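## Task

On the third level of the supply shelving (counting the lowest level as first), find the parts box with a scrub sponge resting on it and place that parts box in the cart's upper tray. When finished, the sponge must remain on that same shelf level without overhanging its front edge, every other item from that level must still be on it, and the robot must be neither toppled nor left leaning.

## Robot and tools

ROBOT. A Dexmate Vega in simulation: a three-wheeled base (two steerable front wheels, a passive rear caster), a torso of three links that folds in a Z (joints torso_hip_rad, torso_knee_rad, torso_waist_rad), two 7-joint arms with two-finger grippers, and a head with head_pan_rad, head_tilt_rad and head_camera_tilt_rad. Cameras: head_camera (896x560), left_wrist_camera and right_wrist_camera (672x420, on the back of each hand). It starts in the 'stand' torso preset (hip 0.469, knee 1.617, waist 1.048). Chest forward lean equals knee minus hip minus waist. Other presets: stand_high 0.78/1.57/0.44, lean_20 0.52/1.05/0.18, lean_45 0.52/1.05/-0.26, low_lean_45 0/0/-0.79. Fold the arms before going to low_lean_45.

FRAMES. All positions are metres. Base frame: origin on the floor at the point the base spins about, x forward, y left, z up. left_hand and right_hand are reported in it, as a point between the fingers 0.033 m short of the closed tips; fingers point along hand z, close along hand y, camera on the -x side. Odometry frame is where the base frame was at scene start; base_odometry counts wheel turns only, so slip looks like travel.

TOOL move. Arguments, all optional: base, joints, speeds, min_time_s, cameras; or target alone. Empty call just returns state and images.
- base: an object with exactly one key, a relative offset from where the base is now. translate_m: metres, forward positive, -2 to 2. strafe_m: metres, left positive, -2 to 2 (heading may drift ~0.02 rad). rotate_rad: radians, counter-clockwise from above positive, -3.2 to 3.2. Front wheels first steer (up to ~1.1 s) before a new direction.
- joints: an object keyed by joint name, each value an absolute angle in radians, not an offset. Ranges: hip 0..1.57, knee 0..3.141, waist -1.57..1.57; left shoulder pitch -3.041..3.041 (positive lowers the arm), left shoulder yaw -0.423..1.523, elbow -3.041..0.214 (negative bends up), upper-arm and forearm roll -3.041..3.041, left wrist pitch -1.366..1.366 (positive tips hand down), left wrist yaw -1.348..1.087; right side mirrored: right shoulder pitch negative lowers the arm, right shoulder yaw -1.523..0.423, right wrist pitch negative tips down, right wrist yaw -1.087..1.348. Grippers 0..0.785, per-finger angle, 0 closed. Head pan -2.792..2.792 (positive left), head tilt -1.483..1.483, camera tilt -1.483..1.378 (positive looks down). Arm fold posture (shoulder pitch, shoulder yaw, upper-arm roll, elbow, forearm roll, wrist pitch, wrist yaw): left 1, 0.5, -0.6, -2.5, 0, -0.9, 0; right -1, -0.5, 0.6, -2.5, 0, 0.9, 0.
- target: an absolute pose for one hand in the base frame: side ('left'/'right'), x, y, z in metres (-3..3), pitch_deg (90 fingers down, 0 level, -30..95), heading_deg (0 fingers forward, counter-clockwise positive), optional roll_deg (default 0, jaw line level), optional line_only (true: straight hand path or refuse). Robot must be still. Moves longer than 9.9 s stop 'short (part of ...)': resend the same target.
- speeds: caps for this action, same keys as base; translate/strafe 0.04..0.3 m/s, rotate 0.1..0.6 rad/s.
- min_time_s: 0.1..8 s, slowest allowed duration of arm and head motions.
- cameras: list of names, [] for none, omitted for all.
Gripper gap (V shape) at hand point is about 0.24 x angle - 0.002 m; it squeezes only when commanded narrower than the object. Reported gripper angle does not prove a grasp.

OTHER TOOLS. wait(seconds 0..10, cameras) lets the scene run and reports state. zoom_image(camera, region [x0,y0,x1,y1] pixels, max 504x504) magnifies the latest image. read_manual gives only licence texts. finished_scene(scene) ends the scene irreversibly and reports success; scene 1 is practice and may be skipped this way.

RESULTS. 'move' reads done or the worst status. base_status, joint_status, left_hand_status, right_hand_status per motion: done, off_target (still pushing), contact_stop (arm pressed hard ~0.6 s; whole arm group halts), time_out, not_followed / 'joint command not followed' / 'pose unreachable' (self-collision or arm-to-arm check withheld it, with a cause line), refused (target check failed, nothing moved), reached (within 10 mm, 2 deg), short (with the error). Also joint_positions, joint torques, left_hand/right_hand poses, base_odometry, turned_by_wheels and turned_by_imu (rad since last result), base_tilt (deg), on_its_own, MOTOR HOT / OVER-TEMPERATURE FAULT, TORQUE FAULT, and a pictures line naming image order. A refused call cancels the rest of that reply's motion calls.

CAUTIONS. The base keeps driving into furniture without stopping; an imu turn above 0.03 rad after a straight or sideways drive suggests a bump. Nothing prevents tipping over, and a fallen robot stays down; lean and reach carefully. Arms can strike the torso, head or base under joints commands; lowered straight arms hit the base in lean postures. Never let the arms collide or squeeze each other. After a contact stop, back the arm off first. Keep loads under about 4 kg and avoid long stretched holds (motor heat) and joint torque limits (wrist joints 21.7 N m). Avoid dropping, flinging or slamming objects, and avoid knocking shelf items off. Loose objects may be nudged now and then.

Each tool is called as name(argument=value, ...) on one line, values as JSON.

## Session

move(joints={"head_camera_tilt_rad": 0.3}, cameras=["head_camera"])

Scene clock: 0.87 s.
Joint torques (N m): left_arm=[6.39 -0.07 1.22 -3.54 -0.09 -2.83 0.06] | right_arm=[-4.67 0.03 0.85 -3.69 0.06 3.23 0.18]
move: done
base_odometry: x=+0.000 y=+0.000 heading=+0.000
turned_by_wheels: +0.000
turned_by_imu: +0.000
base_tilt: forward=+0.1 right=+0.3
base_status: not commanded
joint_positions: torso_hip_rad=+0.469 torso_knee_rad=+1.617 torso_waist_rad=+1.048 left_shoulder_pitch_rad=+2.198 left_shoulder_yaw_rad=+0.003 left_upper_arm_roll_rad=+0.005 left_elbow_rad=-1.088 left_forearm_roll_rad=-0.002 left_wrist_pitch_rad=-0.498 left_wrist_yaw_rad=-0.008 left_gripper_rad=+0.005 right_shoulder_pitch_rad=-2.186 right_shoulder_yaw_rad=+0.017 right_upper_arm_roll_rad=+0.012 right_elbow_rad=-1.116 right_forearm_roll_rad=-0.006 right_wrist_pitch_rad=+0.502 right_wrist_yaw_rad=+0.010 right_gripper_rad=+0.005 head_pan_rad=+0.000 head_tilt_rad=+0.000 head_camera_tilt_rad=+0.299
joint_status: all done
chest: x=-0.0111 y=+0.0000 z=+1.4155 quat_wxyz=(+0.999, +0.000, +0.050, +0.000) (m; base frame)
left_hand: x=+0.1936 y=+0.2243 z=+0.6017 quat_wxyz=(+0.416, +0.003, +0.909, -0.006) pitch_deg=+40.8 heading_deg=-0.9 roll_deg=-0.6 back=up (m; base frame)
right_hand: x=+0.2193 y=-0.2262 z=+0.6163 quat_wxyz=(+0.436, +0.005, +0.900, +0.003) pitch_deg=+38.2 heading_deg=+0.0 roll_deg=+0.7 back=up (m; base frame)
pictures: head_camera
camera_calibration:
head_camera: T_world_to_cam=[[0.0118255, -0.999789, 0.0167768, 0.00456876], [-0.384839, -0.0200363, -0.922766, 1.38462], [0.922908, 0.00445583, -0.384995, 0.604491], [0, 0, 0, 1]] pos_world=[-0.0250875, 0.0296169, 1.51033]

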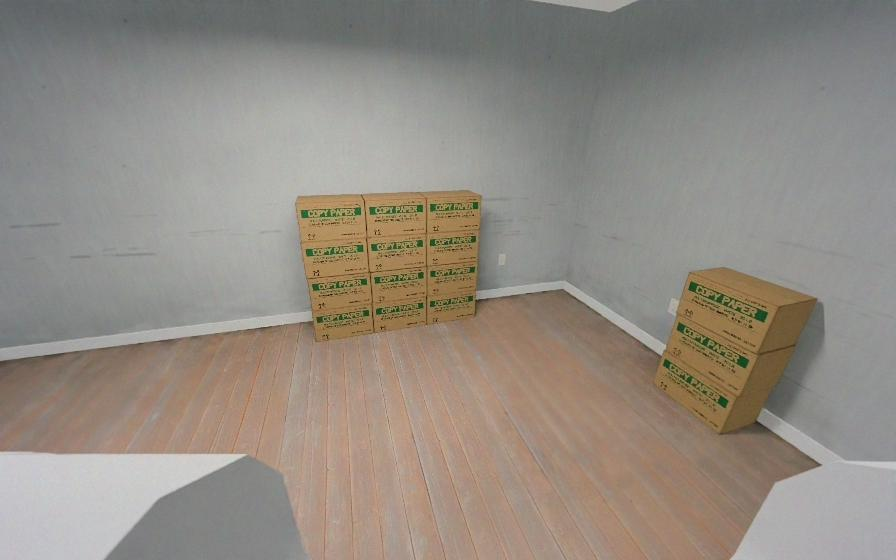

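move(base={"rotate_rad": -2.4}, joints={"right_shoulder_pitch_rad":-1.915,"right_shoulder_yaw_rad":-1.195,"right_upper_arm_roll_rad":-0.327,"right_elbow_rad":-2.64,"right_forearm_roll_rad":1.024,"right_wrist_pitch_rad":-0.134,"right_wrist_yaw_rad":-1.06,"right_gripper_rad":0.6}, cameras=["head_camera"])

Scene clock: 7.93 s.
Joint torques (N m): left_arm=[7.15 0.35 1.18 -3.75 -0.03 -3.45 0.01] | right_arm=[10.81 -5.8 3.1 -9.35 -1.56 2.19 -0.29]
move: done
base_odometry: x=+0.000 y=+0.000 heading=-2.398
turned_by_wheels: -2.398
turned_by_imu: -2.331
base_tilt: forward=+0.2 right=+0.3
base_status: done
joint_positions: torso_hip_rad=+0.469 torso_knee_rad=+1.617 torso_waist_rad=+1.048 left_shoulder_pitch_rad=+2.198 left_shoulder_yaw_rad=+0.003 left_upper_arm_roll_rad=+0.005 left_elbow_rad=-1.088 left_forearm_roll_rad=-0.002 left_wrist_pitch_rad=-0.498 left_wrist_yaw_rad=-0.008 left_gripper_rad=+0.005 right_shoulder_pitch_rad=-1.917 right_shoulder_yaw_rad=-1.190 right_upper_arm_roll_rad=-0.325 right_elbow_rad=-2.634 right_forearm_roll_rad=+1.020 right_wrist_pitch_rad=-0.132 right_wrist_yaw_rad=-1.056 right_gripper_rad=+0.600 head_pan_rad=+0.000 head_tilt_rad=+0.000 head_camera_tilt_rad=+0.299
joint_status: all done
chest: x=-0.0111 y=+0.0000 z=+1.4155 quat_wxyz=(+0.999, +0.000, +0.050, +0.000) (m; base frame)
left_hand: x=+0.1936 y=+0.2243 z=+0.6017 quat_wxyz=(+0.416, +0.003, +0.909, -0.006) pitch_deg=+40.8 heading_deg=-0.9 roll_deg=-0.6 back=up (m; base frame)
right_hand: x=+0.4832 y=-0.1973 z=+1.0770 quat_wxyz=(+0.575, -0.003, +0.818, +0.007) pitch_deg=+19.9 heading_deg=+0.9 roll_deg=+0.5 back=up (m; base frame)
pictures: head_camera
camera_calibration:
head_camera: T_world_to_cam=[[0.0118255, -0.999789, 0.0167768, 0.00456876], [-0.384839, -0.0200363, -0.922766, 1.38462], [0.922908, 0.00445583, -0.384995, 0.604491], [0, 0, 0, 1]] pos_world=[-0.0250875, 0.0296169, 1.51033]

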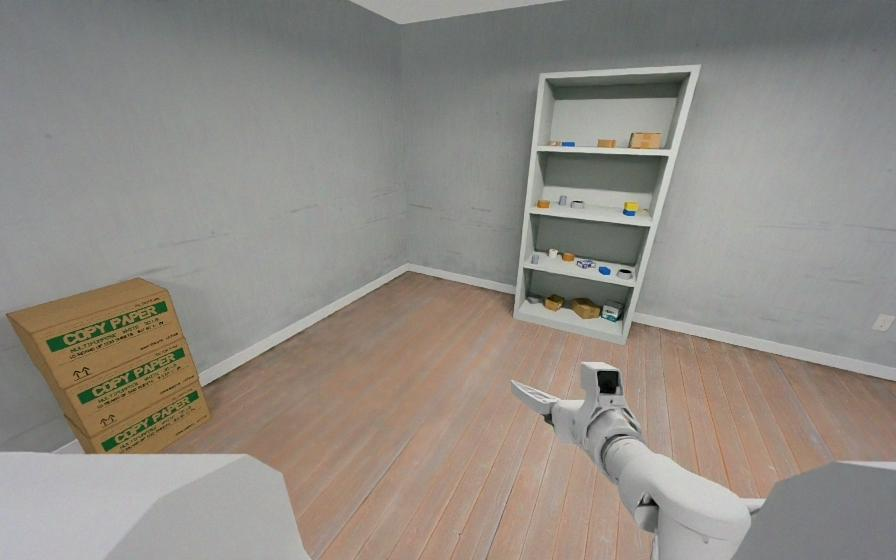

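move(base={"rotate_rad": -0.455}, cameras=[])

move(base={"translate_m": 1.80}, joints={"head_camera_tilt_rad":0.5})

zoom_image(camera="head_camera", region=[350, 150, 600, 350])

Scene clock: 10.90 s.
Joint torques (N m): left_arm=[7.69 1.21 1.17 -4.53 -0.06 -2.97 0.12] | right_arm=[10.88 -6.73 2.58 -10.34 -1.26 1.6 -0.29]
move: done
base_odometry: x=+0.000 y=+0.000 heading=-2.852
turned_by_wheels: -0.454
turned_by_imu: -0.441
base_tilt: forward=+0.2 right=+0.3
base_status: done
joint_positions: torso_hip_rad=+0.469 torso_knee_rad=+1.617 torso_waist_rad=+1.048 left_shoulder_pitch_rad=+2.198 left_shoulder_yaw_rad=+0.003 left_upper_arm_roll_rad=+0.005 left_elbow_rad=-1.088 left_forearm_roll_rad=-0.002 left_wrist_pitch_rad=-0.498 left_wrist_yaw_rad=-0.008 left_gripper_rad=+0.005 right_shoulder_pitch_rad=-1.915 right_shoulder_yaw_rad=-1.195 right_upper_arm_roll_rad=-0.327 right_elbow_rad=-2.640 right_forearm_roll_rad=+1.024 right_wrist_pitch_rad=-0.134 right_wrist_yaw_rad=-1.060 right_gripper_rad=+0.600 head_pan_rad=+0.000 head_tilt_rad=+0.000 head_camera_tilt_rad=+0.299
joint_status: not commanded
chest: x=-0.0111 y=+0.0000 z=+1.4155 quat_wxyz=(+0.999, +0.000, +0.050, +0.000) (m; base frame)
left_hand: x=+0.1936 y=+0.2243 z=+0.6017 quat_wxyz=(+0.416, +0.003, +0.909, -0.006) pitch_deg=+40.8 heading_deg=-0.9 roll_deg=-0.6 back=up (m; base frame)
right_hand: x=+0.4818 y=-0.1959 z=+1.0771 quat_wxyz=(+0.573, -0.004, +0.819, +0.007) pitch_deg=+20.0 heading_deg=+1.0 roll_deg=+0.4 back=up (m; base frame)
pictures: none
No camera images: "cameras" was empty.

Scene clock: 18.83 s.
Joint torques (N m): left_arm=[7.94 1.55 1.07 -3.84 -0.17 -2.88 0.02] | right_arm=[9.88 -5.9 3.26 -10.78 -1.34 2.36 -0.29]
move: done
base_odometry: x=-1.727 y=-0.509 heading=-2.853
turned_by_wheels: -0.001
turned_by_imu: -0.010
base_tilt: forward=+0.2 right=+0.4
base_status: done
joint_positions: torso_hip_rad=+0.469 torso_knee_rad=+1.617 torso_waist_rad=+1.048 left_shoulder_pitch_rad=+2.198 left_shoulder_yaw_rad=+0.003 left_upper_arm_roll_rad=+0.005 left_elbow_rad=-1.088 left_forearm_roll_rad=-0.002 left_wrist_pitch_rad=-0.498 left_wrist_yaw_rad=-0.008 left_gripper_rad=+0.005 right_shoulder_pitch_rad=-1.915 right_shoulder_yaw_rad=-1.195 right_upper_arm_roll_rad=-0.327 right_elbow_rad=-2.640 right_forearm_roll_rad=+1.024 right_wrist_pitch_rad=-0.134 right_wrist_yaw_rad=-1.060 right_gripper_rad=+0.600 head_pan_rad=+0.000 head_tilt_rad=+0.000 head_camera_tilt_rad=+0.499
joint_status: all done
chest: x=-0.0110 y=+0.0000 z=+1.4155 quat_wxyz=(+0.999, +0.000, +0.050, +0.000) (m; base frame)
left_hand: x=+0.1936 y=+0.2243 z=+0.6016 quat_wxyz=(+0.416, +0.003, +0.909, -0.006) pitch_deg=+40.8 heading_deg=-0.9 roll_deg=-0.6 back=up (m; base frame)
right_hand: x=+0.4818 y=-0.1959 z=+1.0771 quat_wxyz=(+0.573, -0.004, +0.819, +0.007) pitch_deg=+20.0 heading_deg=+1.0 roll_deg=+0.4 back=up (m; base frame)
pictures: head_camera, left_wrist_camera, right_wrist_camera
camera_calibration:
head_camera: T_world_to_cam=[[0.0149244, -0.999789, 0.0140902, 0.00879243], [-0.560596, -0.0200354, -0.827847, 1.23021], [0.827955, 0.00445623, -0.560777, 0.857532], [0, 0, 0, 1]] pos_world=[-0.020479, 0.0296169, 1.49919]
left_wrist_camera: T_world_to_cam=[[-0.00769559, -0.999253, 0.0378729, 0.199042], [-0.719337, -0.0207769, -0.694351, 0.624431], [0.694619, -0.0325868, -0.718639, 0.458766], [0, 0, 0, 1]] pos_world=[0.13204, 0.226817, 0.755723]
right_wrist_camera: T_world_to_cam=[[-0.0261275, -0.999314, 0.0262593, -0.219368], [-0.482124, -0.0104147, -0.876041, 1.22532], [0.875713, -0.035549, -0.481521, 0.244745], [0, 0, 0, 1]] pos_world=[0.370696, -0.197756, 1.19704]

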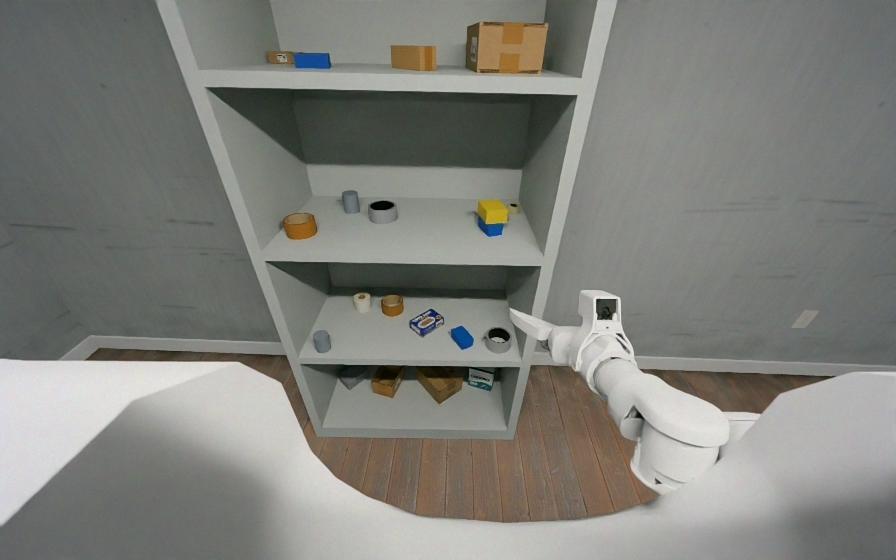

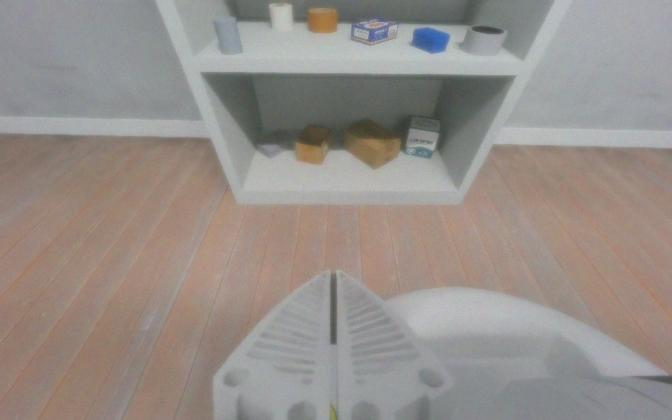

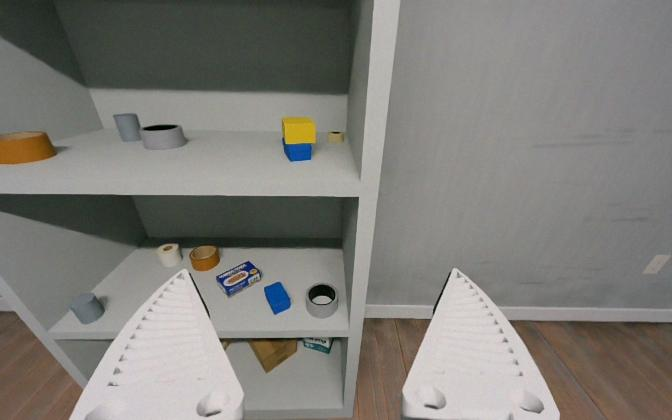

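Scaled by 2.016 from the camera's 896x560 image, which has a finer 960x600 frame.

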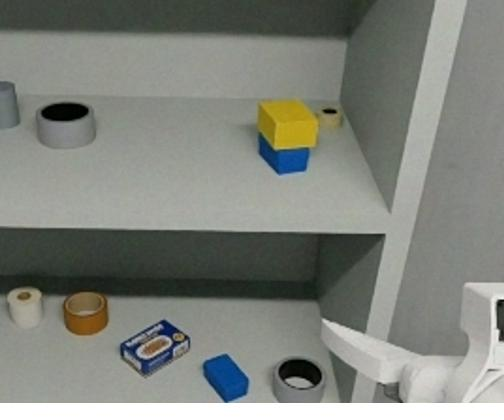

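move(target={"side":"right","x":0.45,"y":-0.125,"z":1.085,"pitch_deg":25,"heading_deg":12}, cameras=[])

move(base={"translate_m": 0.36}, joints={"head_camera_tilt_rad":0.6}, cameras=["head_camera","right_wrist_camera"])

zoom_image(camera="head_camera", region=[400, 150, 600, 310])

Scene clock: 31.63 s.
Joint torques (N m): left_arm=[8.05 -0.52 1.21 -4.52 -0.1 -2.43 0.05] | right_arm=[14.9 1.99 2.21 -8.35 -1.53 -2.02 0.04]
move: short
base_odometry: x=-1.727 y=-0.509 heading=-2.853
turned_by_wheels: +0.000
turned_by_imu: +0.003
base_tilt: forward=+0.1 right=+0.3
base_status: not commanded
joint_positions: torso_hip_rad=+0.469 torso_knee_rad=+1.617 torso_waist_rad=+1.048 left_shoulder_pitch_rad=+2.198 left_shoulder_yaw_rad=+0.003 left_upper_arm_roll_rad=+0.005 left_elbow_rad=-1.088 left_forearm_roll_rad=-0.002 left_wrist_pitch_rad=-0.498 left_wrist_yaw_rad=-0.008 left_gripper_rad=+0.005 right_shoulder_pitch_rad=+0.256 right_shoulder_yaw_rad=-1.116 right_upper_arm_roll_rad=-2.819 right_elbow_rad=-2.674 right_forearm_roll_rad=-2.035 right_wrist_pitch_rad=-0.457 right_wrist_yaw_rad=+1.274 right_gripper_rad=+0.600 head_pan_rad=+0.000 head_tilt_rad=+0.000 head_camera_tilt_rad=+0.499
joint_status: not commanded
chest: x=-0.0110 y=+0.0000 z=+1.4155 quat_wxyz=(+0.999, +0.000, +0.050, +0.000) (m; base frame)
left_hand: x=+0.1936 y=+0.2243 z=+0.6016 quat_wxyz=(+0.416, +0.003, +0.909, -0.006) pitch_deg=+40.8 heading_deg=-0.9 roll_deg=-0.6 back=up (m; base frame)
right_hand: x=+0.4376 y=-0.1036 z=+1.0585 quat_wxyz=(+0.084, -0.859, -0.087, -0.498) pitch_deg=+29.3 heading_deg=+15.3 roll_deg=+3.8 back=down (m; base frame)
right_hand_status: short (part of a checked arc of 10.2 s [the straight line was blocked; over the whole arc the hand travels 1.04 m to end 0.08 m from its start, up to 0.37 m off the straight line; right_forearm_roll_rad turns most, 3.16 rad; on the way or at its end the hand turns up to 180 deg from its attitude at the start], the rest not played, planned for 9.9 s): 36 mm and 5.7 deg off.
pictures: none
No camera images: "cameras" was empty.

Scene clock: 34.50 s.
Joint torques (N m): left_arm=[7.13 0.35 1.06 -4.36 -0.07 -2.81 0.08] | right_arm=[15.64 1.69 1.84 -9.04 -1.52 -1.32 0.15]
move: done
base_odometry: x=-2.072 y=-0.611 heading=-2.853
turned_by_wheels: -0.001
turned_by_imu: -0.002
base_tilt: forward=+0.1 right=+0.4
base_status: done
joint_positions: torso_hip_rad=+0.469 torso_knee_rad=+1.617 torso_waist_rad=+1.048 left_shoulder_pitch_rad=+2.198 left_shoulder_yaw_rad=+0.003 left_upper_arm_roll_rad=+0.005 left_elbow_rad=-1.088 left_forearm_roll_rad=-0.002 left_wrist_pitch_rad=-0.498 left_wrist_yaw_rad=-0.008 left_gripper_rad=+0.005 right_shoulder_pitch_rad=+0.260 right_shoulder_yaw_rad=-1.116 right_upper_arm_roll_rad=-2.823 right_elbow_rad=-2.674 right_forearm_roll_rad=-2.041 right_wrist_pitch_rad=-0.457 right_wrist_yaw_rad=+1.278 right_gripper_rad=+0.600 head_pan_rad=+0.000 head_tilt_rad=+0.000 head_camera_tilt_rad=+0.599
joint_status: all done
chest: x=-0.0110 y=+0.0000 z=+1.4155 quat_wxyz=(+0.999, +0.000, +0.050, +0.000) (m; base frame)
left_hand: x=+0.1936 y=+0.2243 z=+0.6016 quat_wxyz=(+0.416, +0.003, +0.909, -0.006) pitch_deg=+40.8 heading_deg=-0.9 roll_deg=-0.6 back=up (m; base frame)
right_hand: x=+0.4384 y=-0.1048 z=+1.0599 quat_wxyz=(+0.082, -0.858, -0.087, -0.500) pitch_deg=+29.1 heading_deg=+15.1 roll_deg=+3.5 back=down (m; base frame)
pictures: head_camera, right_wrist_camera
camera_calibration:
head_camera: T_world_to_cam=[[0.0162577, -0.999789, 0.0125302, 0.0112088], [-0.640453, -0.0200364, -0.767736, 1.13488], [0.767825, 0.00445664, -0.640644, 0.971252], [0, 0, 0, 1]] pos_world=[-0.0190964, 0.0296169, 1.49337]
right_wrist_camera: T_world_to_cam=[[-0.280637, 0.957676, 0.064027, 0.147603], [0.348014, 0.0393597, 0.936663, -1.08972], [0.894499, 0.285144, -0.344331, 0.157775], [0, 0, 0, 1]] pos_world=[0.279529, -0.143453, 1.06557]

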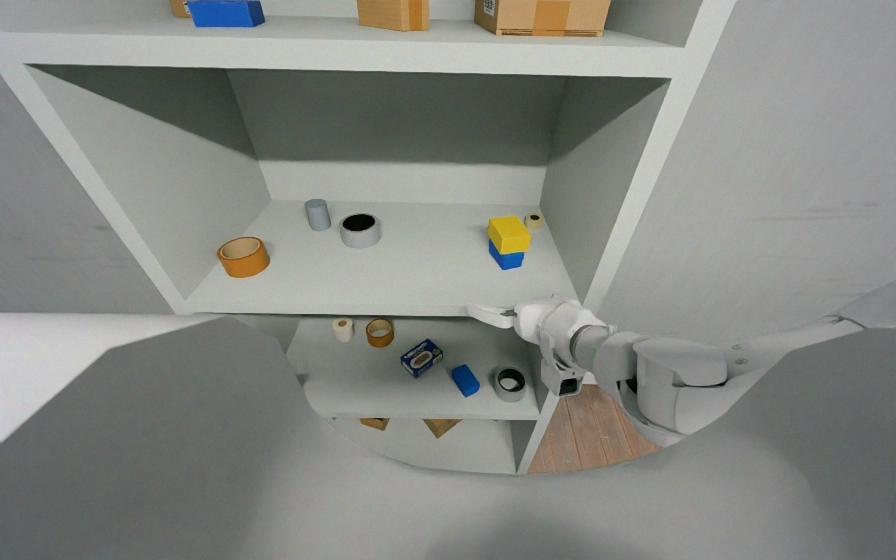

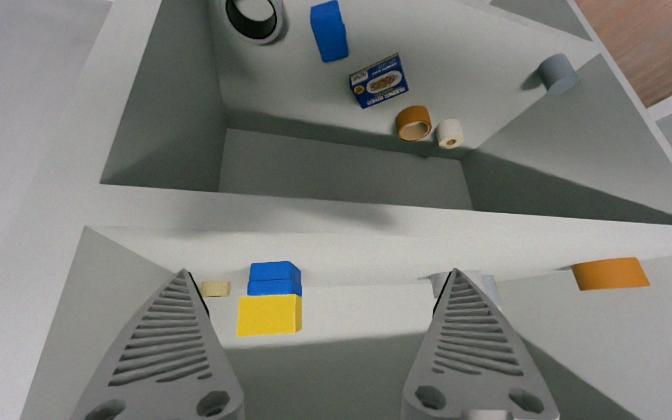

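Scaled by 2.520 from the camera's 896x560 image, which has a finer 960x600 frame.

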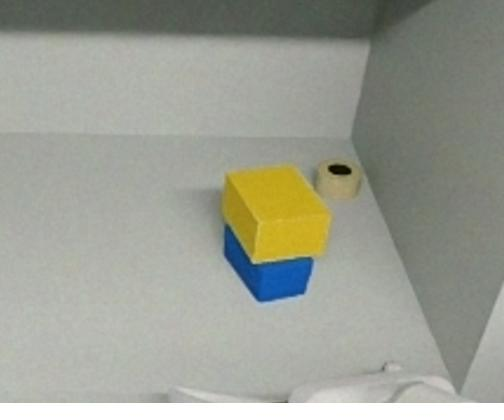

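move(base={"translate_m": -0.33}, joints={"right_shoulder_pitch_rad":-1.6,"right_shoulder_yaw_rad":-1.3,"right_upper_arm_roll_rad":-0.549,"right_elbow_rad":-2.292,"right_forearm_roll_rad":1.1,"right_wrist_pitch_rad":0.004,"right_wrist_yaw_rad":-0.574,"right_gripper_rad":0.2}, cameras=["head_camera","right_wrist_camera"])

Scene clock: 47.93 s.
Joint torques (N m): left_arm=[7.6 -0.09 1.15 -4.25 -0.04 -2.68 -0.04] | right_arm=[2.54 -6.88 11.04 -4.33 -1.01 3.7 -0.24]
move: done
base_odometry: x=-1.756 y=-0.518 heading=-2.854
turned_by_wheels: -0.001
turned_by_imu: +0.004
base_tilt: forward=+0.1 right=+0.3
base_status: done
joint_positions: torso_hip_rad=+0.469 torso_knee_rad=+1.617 torso_waist_rad=+1.048 left_shoulder_pitch_rad=+2.198 left_shoulder_yaw_rad=+0.003 left_upper_arm_roll_rad=+0.005 left_elbow_rad=-1.088 left_forearm_roll_rad=-0.002 left_wrist_pitch_rad=-0.498 left_wrist_yaw_rad=-0.008 left_gripper_rad=+0.005 right_shoulder_pitch_rad=-1.596 right_shoulder_yaw_rad=-1.300 right_upper_arm_roll_rad=-0.554 right_elbow_rad=-2.293 right_forearm_roll_rad=+1.095 right_wrist_pitch_rad=+0.003 right_wrist_yaw_rad=-0.570 right_gripper_rad=+0.200 head_pan_rad=+0.000 head_tilt_rad=+0.000 head_camera_tilt_rad=+0.599
joint_status: all done
chest: x=-0.0111 y=+0.0000 z=+1.4155 quat_wxyz=(+0.999, +0.000, +0.050, +0.000) (m; base frame)
left_hand: x=+0.1935 y=+0.2243 z=+0.6016 quat_wxyz=(+0.416, +0.003, +0.909, -0.006) pitch_deg=+40.8 heading_deg=-0.9 roll_deg=-0.6 back=up (m; base frame)
right_hand: x=+0.5592 y=-0.1724 z=+1.0297 quat_wxyz=(+0.568, -0.112, +0.810, +0.086) pitch_deg=+19.8 heading_deg=+16.5 roll_deg=+0.7 back=up (m; base frame)
pictures: head_camera, right_wrist_camera
camera_calibration:
head_camera: T_world_to_cam=[[0.0162557, -0.999789, 0.0125312, 0.0112089], [-0.640395, -0.0200356, -0.767785, 1.13489], [0.767874, 0.00445594, -0.640585, 0.971242], [0, 0, 0, 1]] pos_world=[-0.0191961, 0.0296169, 1.49337]
right_wrist_camera: T_world_to_cam=[[0.239454, -0.970697, 0.0202474, -0.329969], [-0.460354, -0.131873, -0.877886, 1.19015], [0.854831, 0.200892, -0.478442, 0.204269], [0, 0, 0, 1]] pos_world=[0.452288, -0.204387, 1.14923]

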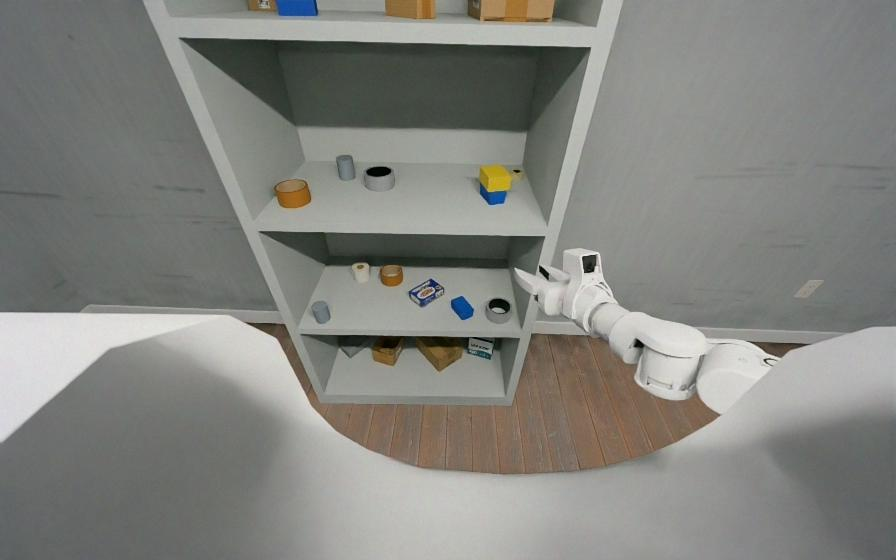

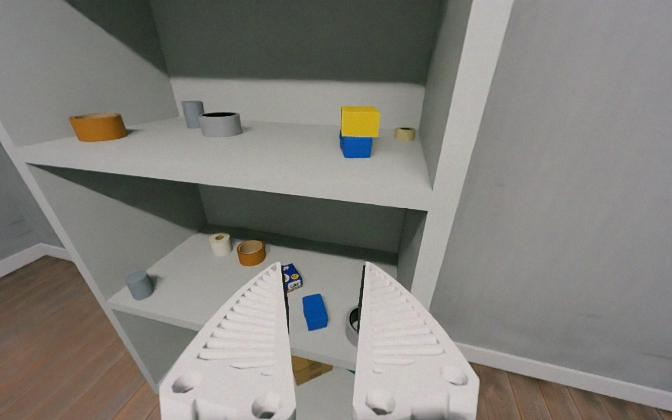

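move(base={"translate_m": 0.33}, joints={"right_gripper_rad":0.4}, cameras=["head_camera","right_wrist_camera"])

zoom_image(camera="head_camera", region=[400, 150, 600, 310])

Scene clock: 51.53 s.
Joint torques (N m): left_arm=[7.44 0.09 1.26 -3.92 0.04 -2.44 0.12] | right_arm=[4.23 -8.1 10.62 -4.06 -0.74 3.43 -0.28]
move: done
base_odometry: x=-2.072 y=-0.611 heading=-2.855
turned_by_wheels: -0.001
turned_by_imu: -0.002
base_tilt: forward=+0.1 right=+0.3
base_status: done
joint_positions: torso_hip_rad=+0.469 torso_knee_rad=+1.617 torso_waist_rad=+1.048 left_shoulder_pitch_rad=+2.198 left_shoulder_yaw_rad=+0.003 left_upper_arm_roll_rad=+0.005 left_elbow_rad=-1.088 left_forearm_roll_rad=-0.002 left_wrist_pitch_rad=-0.498 left_wrist_yaw_rad=-0.008 left_gripper_rad=+0.005 right_shoulder_pitch_rad=-1.600 right_shoulder_yaw_rad=-1.300 right_upper_arm_roll_rad=-0.550 right_elbow_rad=-2.292 right_forearm_roll_rad=+1.100 right_wrist_pitch_rad=+0.004 right_wrist_yaw_rad=-0.574 right_gripper_rad=+0.400 head_pan_rad=+0.000 head_tilt_rad=+0.000 head_camera_tilt_rad=+0.599
joint_status: all done
chest: x=-0.0110 y=+0.0000 z=+1.4155 quat_wxyz=(+0.999, +0.000, +0.050, +0.000) (m; base frame)
left_hand: x=+0.1936 y=+0.2243 z=+0.6016 quat_wxyz=(+0.416, +0.003, +0.909, -0.006) pitch_deg=+40.8 heading_deg=-0.9 roll_deg=-0.6 back=up (m; base frame)
right_hand: x=+0.5596 y=-0.1749 z=+1.0290 quat_wxyz=(+0.568, -0.109, +0.812, +0.085) pitch_deg=+19.9 heading_deg=+16.1 roll_deg=+0.9 back=up (m; base frame)
pictures: head_camera, right_wrist_camera
camera_calibration:
head_camera: T_world_to_cam=[[0.0162577, -0.999789, 0.0125302, 0.0112105], [-0.640453, -0.0200364, -0.767736, 1.13482], [0.767825, 0.00445664, -0.640644, 0.971329], [0, 0, 0, 1]] pos_world=[-0.0191964, 0.0296169, 1.49337]
right_wrist_camera: T_world_to_cam=[[0.232828, -0.972353, 0.0178892, -0.326647], [-0.463711, -0.127166, -0.876813, 1.19103], [0.854847, 0.195851, -0.480498, 0.20537], [0, 0, 0, 1]] pos_world=[0.452784, -0.206381, 1.14883]

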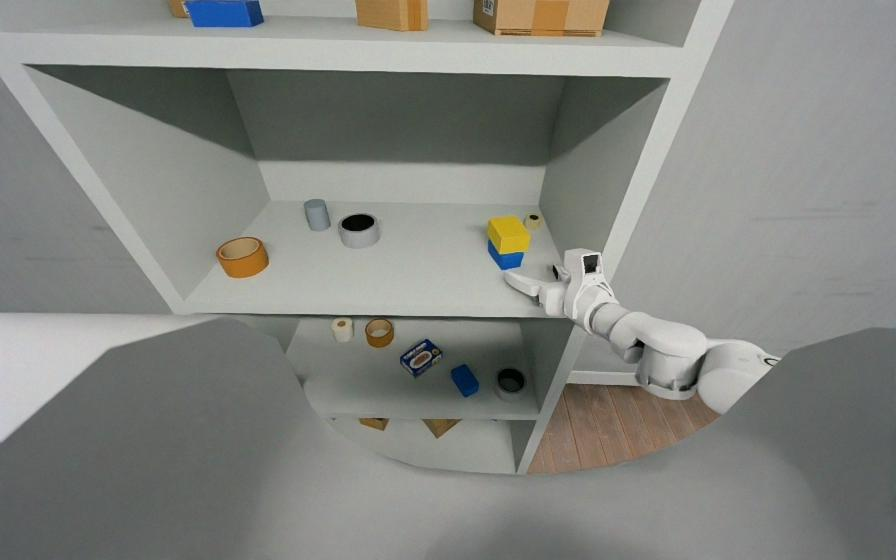

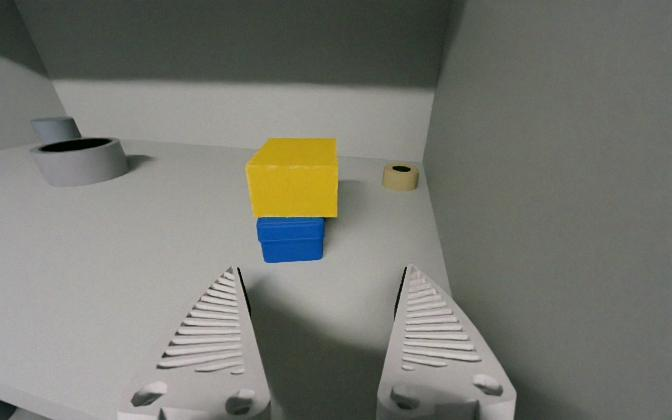

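Scaled by 2.520 from the camera's 896x560 image, which has a finer 960x600 frame.

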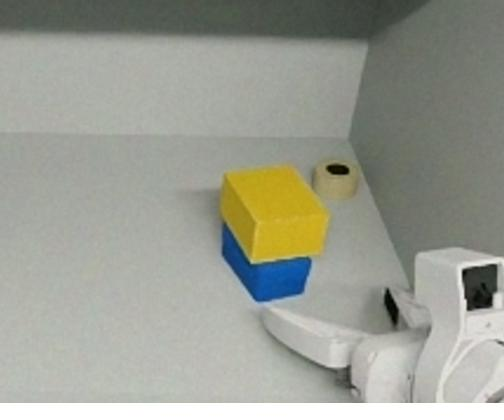

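move(joints={"right_gripper_rad":0.55}, cameras=[])

move(target={"side":"right","x":0.695,"y":-0.115,"z":1.052,"pitch_deg":22,"heading_deg":20,"line_only":true}, cameras=["right_wrist_camera"])

move(joints={"right_gripper_rad":0.2}, cameras=["right_wrist_camera"])

Scene clock: 52.73 s.
Joint torques (N m): left_arm=[7.71 -0.94 1.14 -4.03 -0.05 -2.37 0] | right_arm=[2.6 -8.04 10.7 -4.94 -0.8 3.06 -0.38]
move: done
base_odometry: x=-2.072 y=-0.611 heading=-2.855
turned_by_wheels: +0.000
turned_by_imu: +0.000
base_tilt: forward=+0.1 right=+0.3
base_status: not commanded
joint_positions: torso_hip_rad=+0.469 torso_knee_rad=+1.617 torso_waist_rad=+1.048 left_shoulder_pitch_rad=+2.198 left_shoulder_yaw_rad=+0.003 left_upper_arm_roll_rad=+0.005 left_elbow_rad=-1.088 left_forearm_roll_rad=-0.002 left_wrist_pitch_rad=-0.498 left_wrist_yaw_rad=-0.008 left_gripper_rad=+0.005 right_shoulder_pitch_rad=-1.600 right_shoulder_yaw_rad=-1.300 right_upper_arm_roll_rad=-0.550 right_elbow_rad=-2.292 right_forearm_roll_rad=+1.100 right_wrist_pitch_rad=+0.004 right_wrist_yaw_rad=-0.574 right_gripper_rad=+0.550 head_pan_rad=+0.000 head_tilt_rad=+0.000 head_camera_tilt_rad=+0.599
joint_status: all done
chest: x=-0.0110 y=+0.0000 z=+1.4155 quat_wxyz=(+0.999, +0.000, +0.050, +0.000) (m; base frame)
left_hand: x=+0.1936 y=+0.2243 z=+0.6016 quat_wxyz=(+0.416, +0.003, +0.909, -0.006) pitch_deg=+40.8 heading_deg=-0.9 roll_deg=-0.6 back=up (m; base frame)
right_hand: x=+0.5596 y=-0.1749 z=+1.0290 quat_wxyz=(+0.568, -0.109, +0.812, +0.085) pitch_deg=+19.9 heading_deg=+16.1 roll_deg=+0.9 back=up (m; base frame)
pictures: none
No camera images: "cameras" was empty.

Scene clock: 56.27 s.
Joint torques (N m): left_arm=[7.44 -0.89 1.18 -4.27 -0.11 -3.05 0.07] | right_arm=[20.38 -2.2 6.5 -4.03 -0.66 3.75 0.3]
move: done
base_odometry: x=-2.072 y=-0.611 heading=-2.855
turned_by_wheels: +0.000
turned_by_imu: +0.001
base_tilt: forward=+0.2 right=+0.3
base_status: not commanded
joint_positions: torso_hip_rad=+0.469 torso_knee_rad=+1.617 torso_waist_rad=+1.048 left_shoulder_pitch_rad=+2.198 left_shoulder_yaw_rad=+0.003 left_upper_arm_roll_rad=+0.005 left_elbow_rad=-1.088 left_forearm_roll_rad=-0.002 left_wrist_pitch_rad=-0.498 left_wrist_yaw_rad=-0.008 left_gripper_rad=+0.005 right_shoulder_pitch_rad=-1.083 right_shoulder_yaw_rad=-0.908 right_upper_arm_roll_rad=-0.689 right_elbow_rad=-1.963 right_forearm_roll_rad=+1.087 right_wrist_pitch_rad=-0.414 right_wrist_yaw_rad=-0.414 right_gripper_rad=+0.550 head_pan_rad=+0.000 head_tilt_rad=+0.000 head_camera_tilt_rad=+0.599
joint_status: not commanded
chest: x=-0.0110 y=+0.0000 z=+1.4155 quat_wxyz=(+0.999, +0.000, +0.050, +0.000) (m; base frame)
left_hand: x=+0.1936 y=+0.2243 z=+0.6016 quat_wxyz=(+0.416, +0.003, +0.909, -0.006) pitch_deg=+40.8 heading_deg=-0.9 roll_deg=-0.6 back=up (m; base frame)
right_hand: x=+0.6935 y=-0.1161 z=+1.0512 quat_wxyz=(+0.551, -0.143, +0.817, +0.097) pitch_deg=+22.0 heading_deg=+19.9 roll_deg=+0.0 back=up (m; base frame)
right_hand_status: reached (straight line, planned for 2.0 s): 2 mm and 0.1 deg off.
pictures: right_wrist_camera
camera_calibration:
right_wrist_camera: T_world_to_cam=[[0.302585, -0.952539, 0.0333429, -0.363359], [-0.478668, -0.182119, -0.8589, 1.26516], [0.824208, 0.24393, -0.511057, 0.148949], [0, 0, 0, 1]] pos_world=[0.592775, -0.152037, 1.17488]

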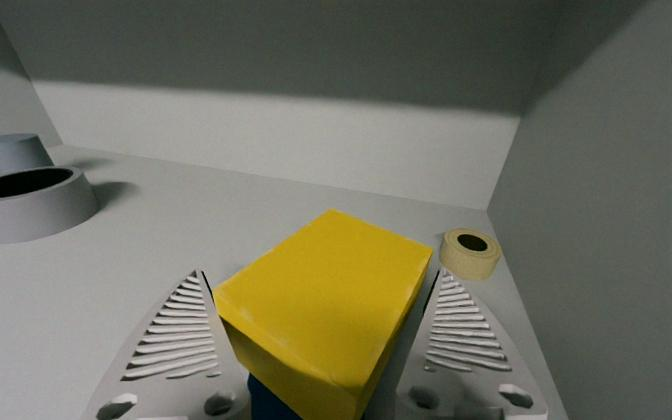

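Scene clock: 57.17 s.
Joint torques (N m): left_arm=[7.19 0.45 1.06 -4.19 -0.08 -2.83 0.11] | right_arm=[20.67 -2.25 6.7 -5.14 -0.98 2.55 0.25]
move: done
base_odometry: x=-2.072 y=-0.611 heading=-2.855
turned_by_wheels: +0.000
turned_by_imu: +0.000
base_tilt: forward=+0.2 right=+0.4
base_status: not commanded
joint_positions: torso_hip_rad=+0.469 torso_knee_rad=+1.617 torso_waist_rad=+1.048 left_shoulder_pitch_rad=+2.198 left_shoulder_yaw_rad=+0.003 left_upper_arm_roll_rad=+0.005 left_elbow_rad=-1.088 left_forearm_roll_rad=-0.002 left_wrist_pitch_rad=-0.498 left_wrist_yaw_rad=-0.008 left_gripper_rad=+0.005 right_shoulder_pitch_rad=-1.079 right_shoulder_yaw_rad=-0.904 right_upper_arm_roll_rad=-0.690 right_elbow_rad=-1.959 right_forearm_roll_rad=+1.087 right_wrist_pitch_rad=-0.417 right_wrist_yaw_rad=-0.413 right_gripper_rad=+0.204 head_pan_rad=+0.000 head_tilt_rad=+0.000 head_camera_tilt_rad=+0.599
joint_status: all done
chest: x=-0.0110 y=+0.0000 z=+1.4155 quat_wxyz=(+0.999, +0.000, +0.050, +0.000) (m; base frame)
left_hand: x=+0.1936 y=+0.2243 z=+0.6016 quat_wxyz=(+0.416, +0.003, +0.909, -0.006) pitch_deg=+40.8 heading_deg=-0.9 roll_deg=-0.6 back=up (m; base frame)
right_hand: x=+0.6946 y=-0.1153 z=+1.0516 quat_wxyz=(+0.550, -0.144, +0.817, +0.097) pitch_deg=+22.0 heading_deg=+20.0 roll_deg=+0.0 back=up (m; base frame)
pictures: right_wrist_camera
camera_calibration:
right_wrist_camera: T_world_to_cam=[[0.303685, -0.952184, 0.0334937, -0.363847], [-0.47881, -0.182913, -0.858652, 1.26588], [0.823721, 0.244723, -0.511463, 0.148881], [0, 0, 0, 1]] pos_world=[0.593976, -0.151337, 1.17529]

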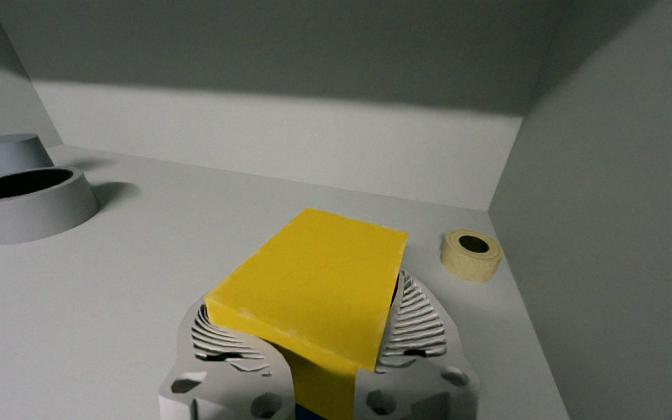

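move(target={"side":"right","x":0.675,"y":0.065,"z":1.13,"pitch_deg":22,"heading_deg":20}, cameras=["right_wrist_camera"])

move(target={"side":"right","x":0.675,"y":0.07,"z":0.997,"pitch_deg":22,"heading_deg":20}, cameras=["right_wrist_camera","head_camera"])

zoom_image(camera="head_camera", region=[400, 150, 600, 310])

Scene clock: 61.13 s.
Joint torques (N m): left_arm=[7.47 0.33 1.04 -3.61 -0.17 -2.57 0.08] | right_arm=[22.99 3.7 4.07 -5.51 -0.69 2.75 -0.26]
move: done
base_odometry: x=-2.072 y=-0.611 heading=-2.855
turned_by_wheels: +0.000
turned_by_imu: +0.001
base_tilt: forward=+0.1 right=+0.3
base_status: not commanded
joint_positions: torso_hip_rad=+0.469 torso_knee_rad=+1.617 torso_waist_rad=+1.048 left_shoulder_pitch_rad=+2.198 left_shoulder_yaw_rad=+0.003 left_upper_arm_roll_rad=+0.005 left_elbow_rad=-1.088 left_forearm_roll_rad=-0.002 left_wrist_pitch_rad=-0.498 left_wrist_yaw_rad=-0.008 left_gripper_rad=+0.005 right_shoulder_pitch_rad=-0.863 right_shoulder_yaw_rad=-0.464 right_upper_arm_roll_rad=-0.830 right_elbow_rad=-2.007 right_forearm_roll_rad=+1.147 right_wrist_pitch_rad=-0.701 right_wrist_yaw_rad=-0.870 right_gripper_rad=+0.204 head_pan_rad=+0.000 head_tilt_rad=+0.000 head_camera_tilt_rad=+0.599
joint_status: not commanded
chest: x=-0.0110 y=+0.0000 z=+1.4155 quat_wxyz=(+0.999, +0.000, +0.050, +0.000) (m; base frame)
left_hand: x=+0.1936 y=+0.2243 z=+0.6016 quat_wxyz=(+0.416, +0.003, +0.909, -0.006) pitch_deg=+40.8 heading_deg=-0.9 roll_deg=-0.6 back=up (m; base frame)
right_hand: x=+0.6753 y=+0.0629 z=+1.1285 quat_wxyz=(+0.550, -0.144, +0.817, +0.097) pitch_deg=+22.1 heading_deg=+20.0 roll_deg=+0.0 back=up (m; base frame)
right_hand_status: reached (straight line, planned for 1.9 s): 3 mm and 0.1 deg off.
pictures: right_wrist_camera
camera_calibration:
right_wrist_camera: T_world_to_cam=[[0.303567, -0.952247, 0.032743, -0.189908], [-0.479287, -0.182312, -0.858514, 1.35548], [0.823487, 0.244923, -0.511744, 0.160949], [0, 0, 0, 1]] pos_world=[0.574777, 0.0268621, 1.25229]

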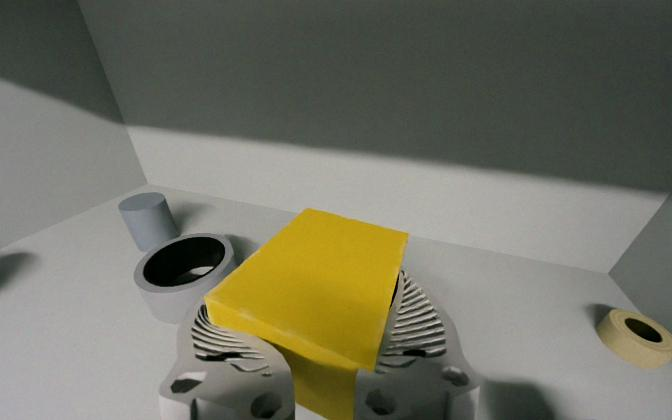

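Scene clock: 64.57 s.
Joint torques (N m): left_arm=[7.18 -0.08 0.88 -4.31 -0.02 -3.39 0.04] | right_arm=[-10.88 -0.41 -6.99 11.91 3.84 -8.03 1.71]
move: done
base_odometry: x=-2.072 y=-0.611 heading=-2.855
turned_by_wheels: +0.000
turned_by_imu: +0.000
base_tilt: forward=+0.2 right=+0.3
base_status: not commanded
joint_positions: torso_hip_rad=+0.469 torso_knee_rad=+1.616 torso_waist_rad=+1.048 left_shoulder_pitch_rad=+2.198 left_shoulder_yaw_rad=+0.003 left_upper_arm_roll_rad=+0.005 left_elbow_rad=-1.088 left_forearm_roll_rad=-0.002 left_wrist_pitch_rad=-0.498 left_wrist_yaw_rad=-0.008 left_gripper_rad=+0.005 right_shoulder_pitch_rad=-0.978 right_shoulder_yaw_rad=-0.441 right_upper_arm_roll_rad=-0.989 right_elbow_rad=-1.741 right_forearm_roll_rad=+0.881 right_wrist_pitch_rad=-0.386 right_wrist_yaw_rad=-0.668 right_gripper_rad=+0.201 head_pan_rad=+0.000 head_tilt_rad=+0.000 head_camera_tilt_rad=+0.599
joint_status: not commanded
chest: x=-0.0122 y=+0.0000 z=+1.4155 quat_wxyz=(+0.999, +0.000, +0.049, +0.000) (m; base frame)
left_hand: x=+0.1935 y=+0.2243 z=+0.6020 quat_wxyz=(+0.417, +0.003, +0.909, -0.006) pitch_deg=+40.7 heading_deg=-0.9 roll_deg=-0.6 back=up (m; base frame)
right_hand: x=+0.6758 y=+0.0700 z=+1.0020 quat_wxyz=(+0.554, -0.143, +0.815, +0.097) pitch_deg=+21.6 heading_deg=+19.9 roll_deg=+0.0 back=up (m; base frame)
right_hand_status: reached (straight line, planned for 1.3 s): 5 mm and 0.4 deg off.
pictures: head_camera, right_wrist_camera
camera_calibration:
head_camera: T_world_to_cam=[[0.0162379, -0.999789, 0.0125549, 0.0111943], [-0.639303, -0.020036, -0.768694, 1.13544], [0.768784, 0.00445564, -0.639494, 0.970625], [0, 0, 0, 1]] pos_world=[-0.0204901, 0.0296169, 1.49338]
right_wrist_camera: T_world_to_cam=[[0.302389, -0.952623, 0.032715, -0.178387], [-0.472878, -0.179728, -0.862603, 1.24793], [0.827615, 0.245371, -0.504823, 0.0843292], [0, 0, 0, 1]] pos_world=[0.574269, 0.0336609, 1.12488]

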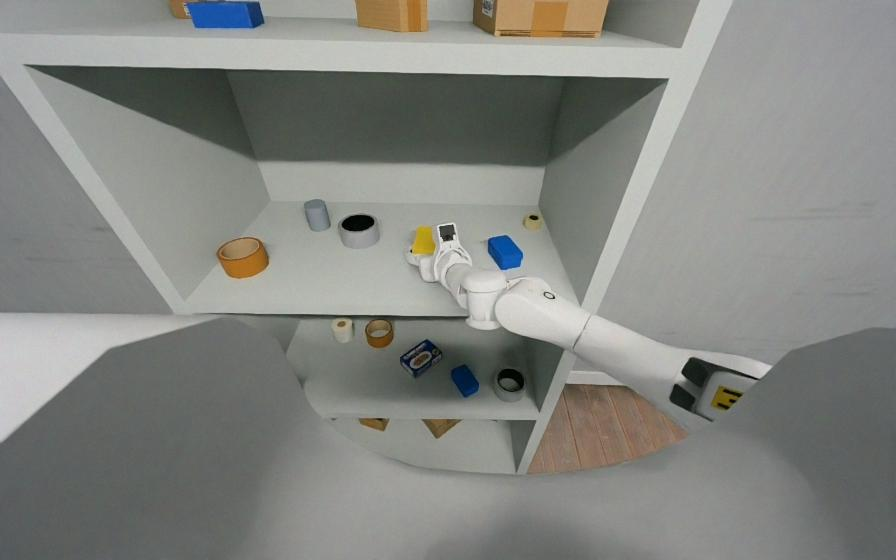

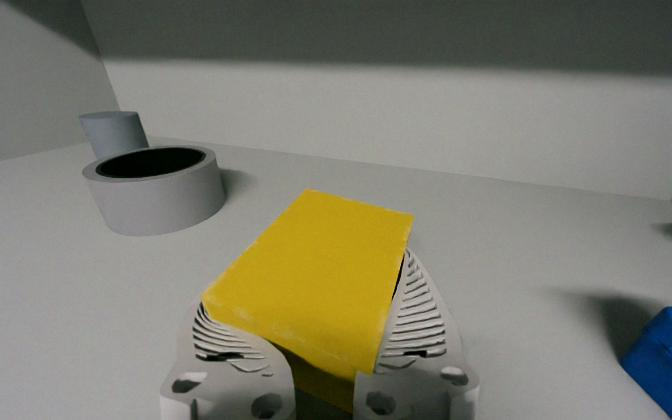

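Scaled by 2.520 from the camera's 896x560 image, which has a finer 960x600 frame.

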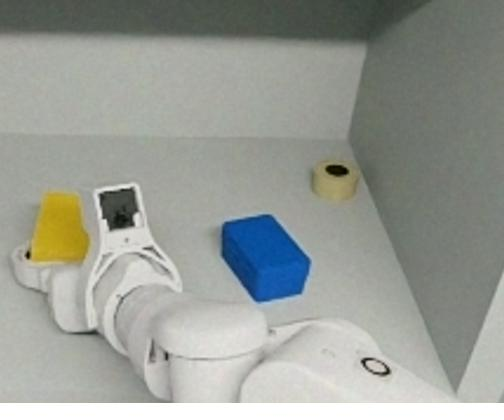

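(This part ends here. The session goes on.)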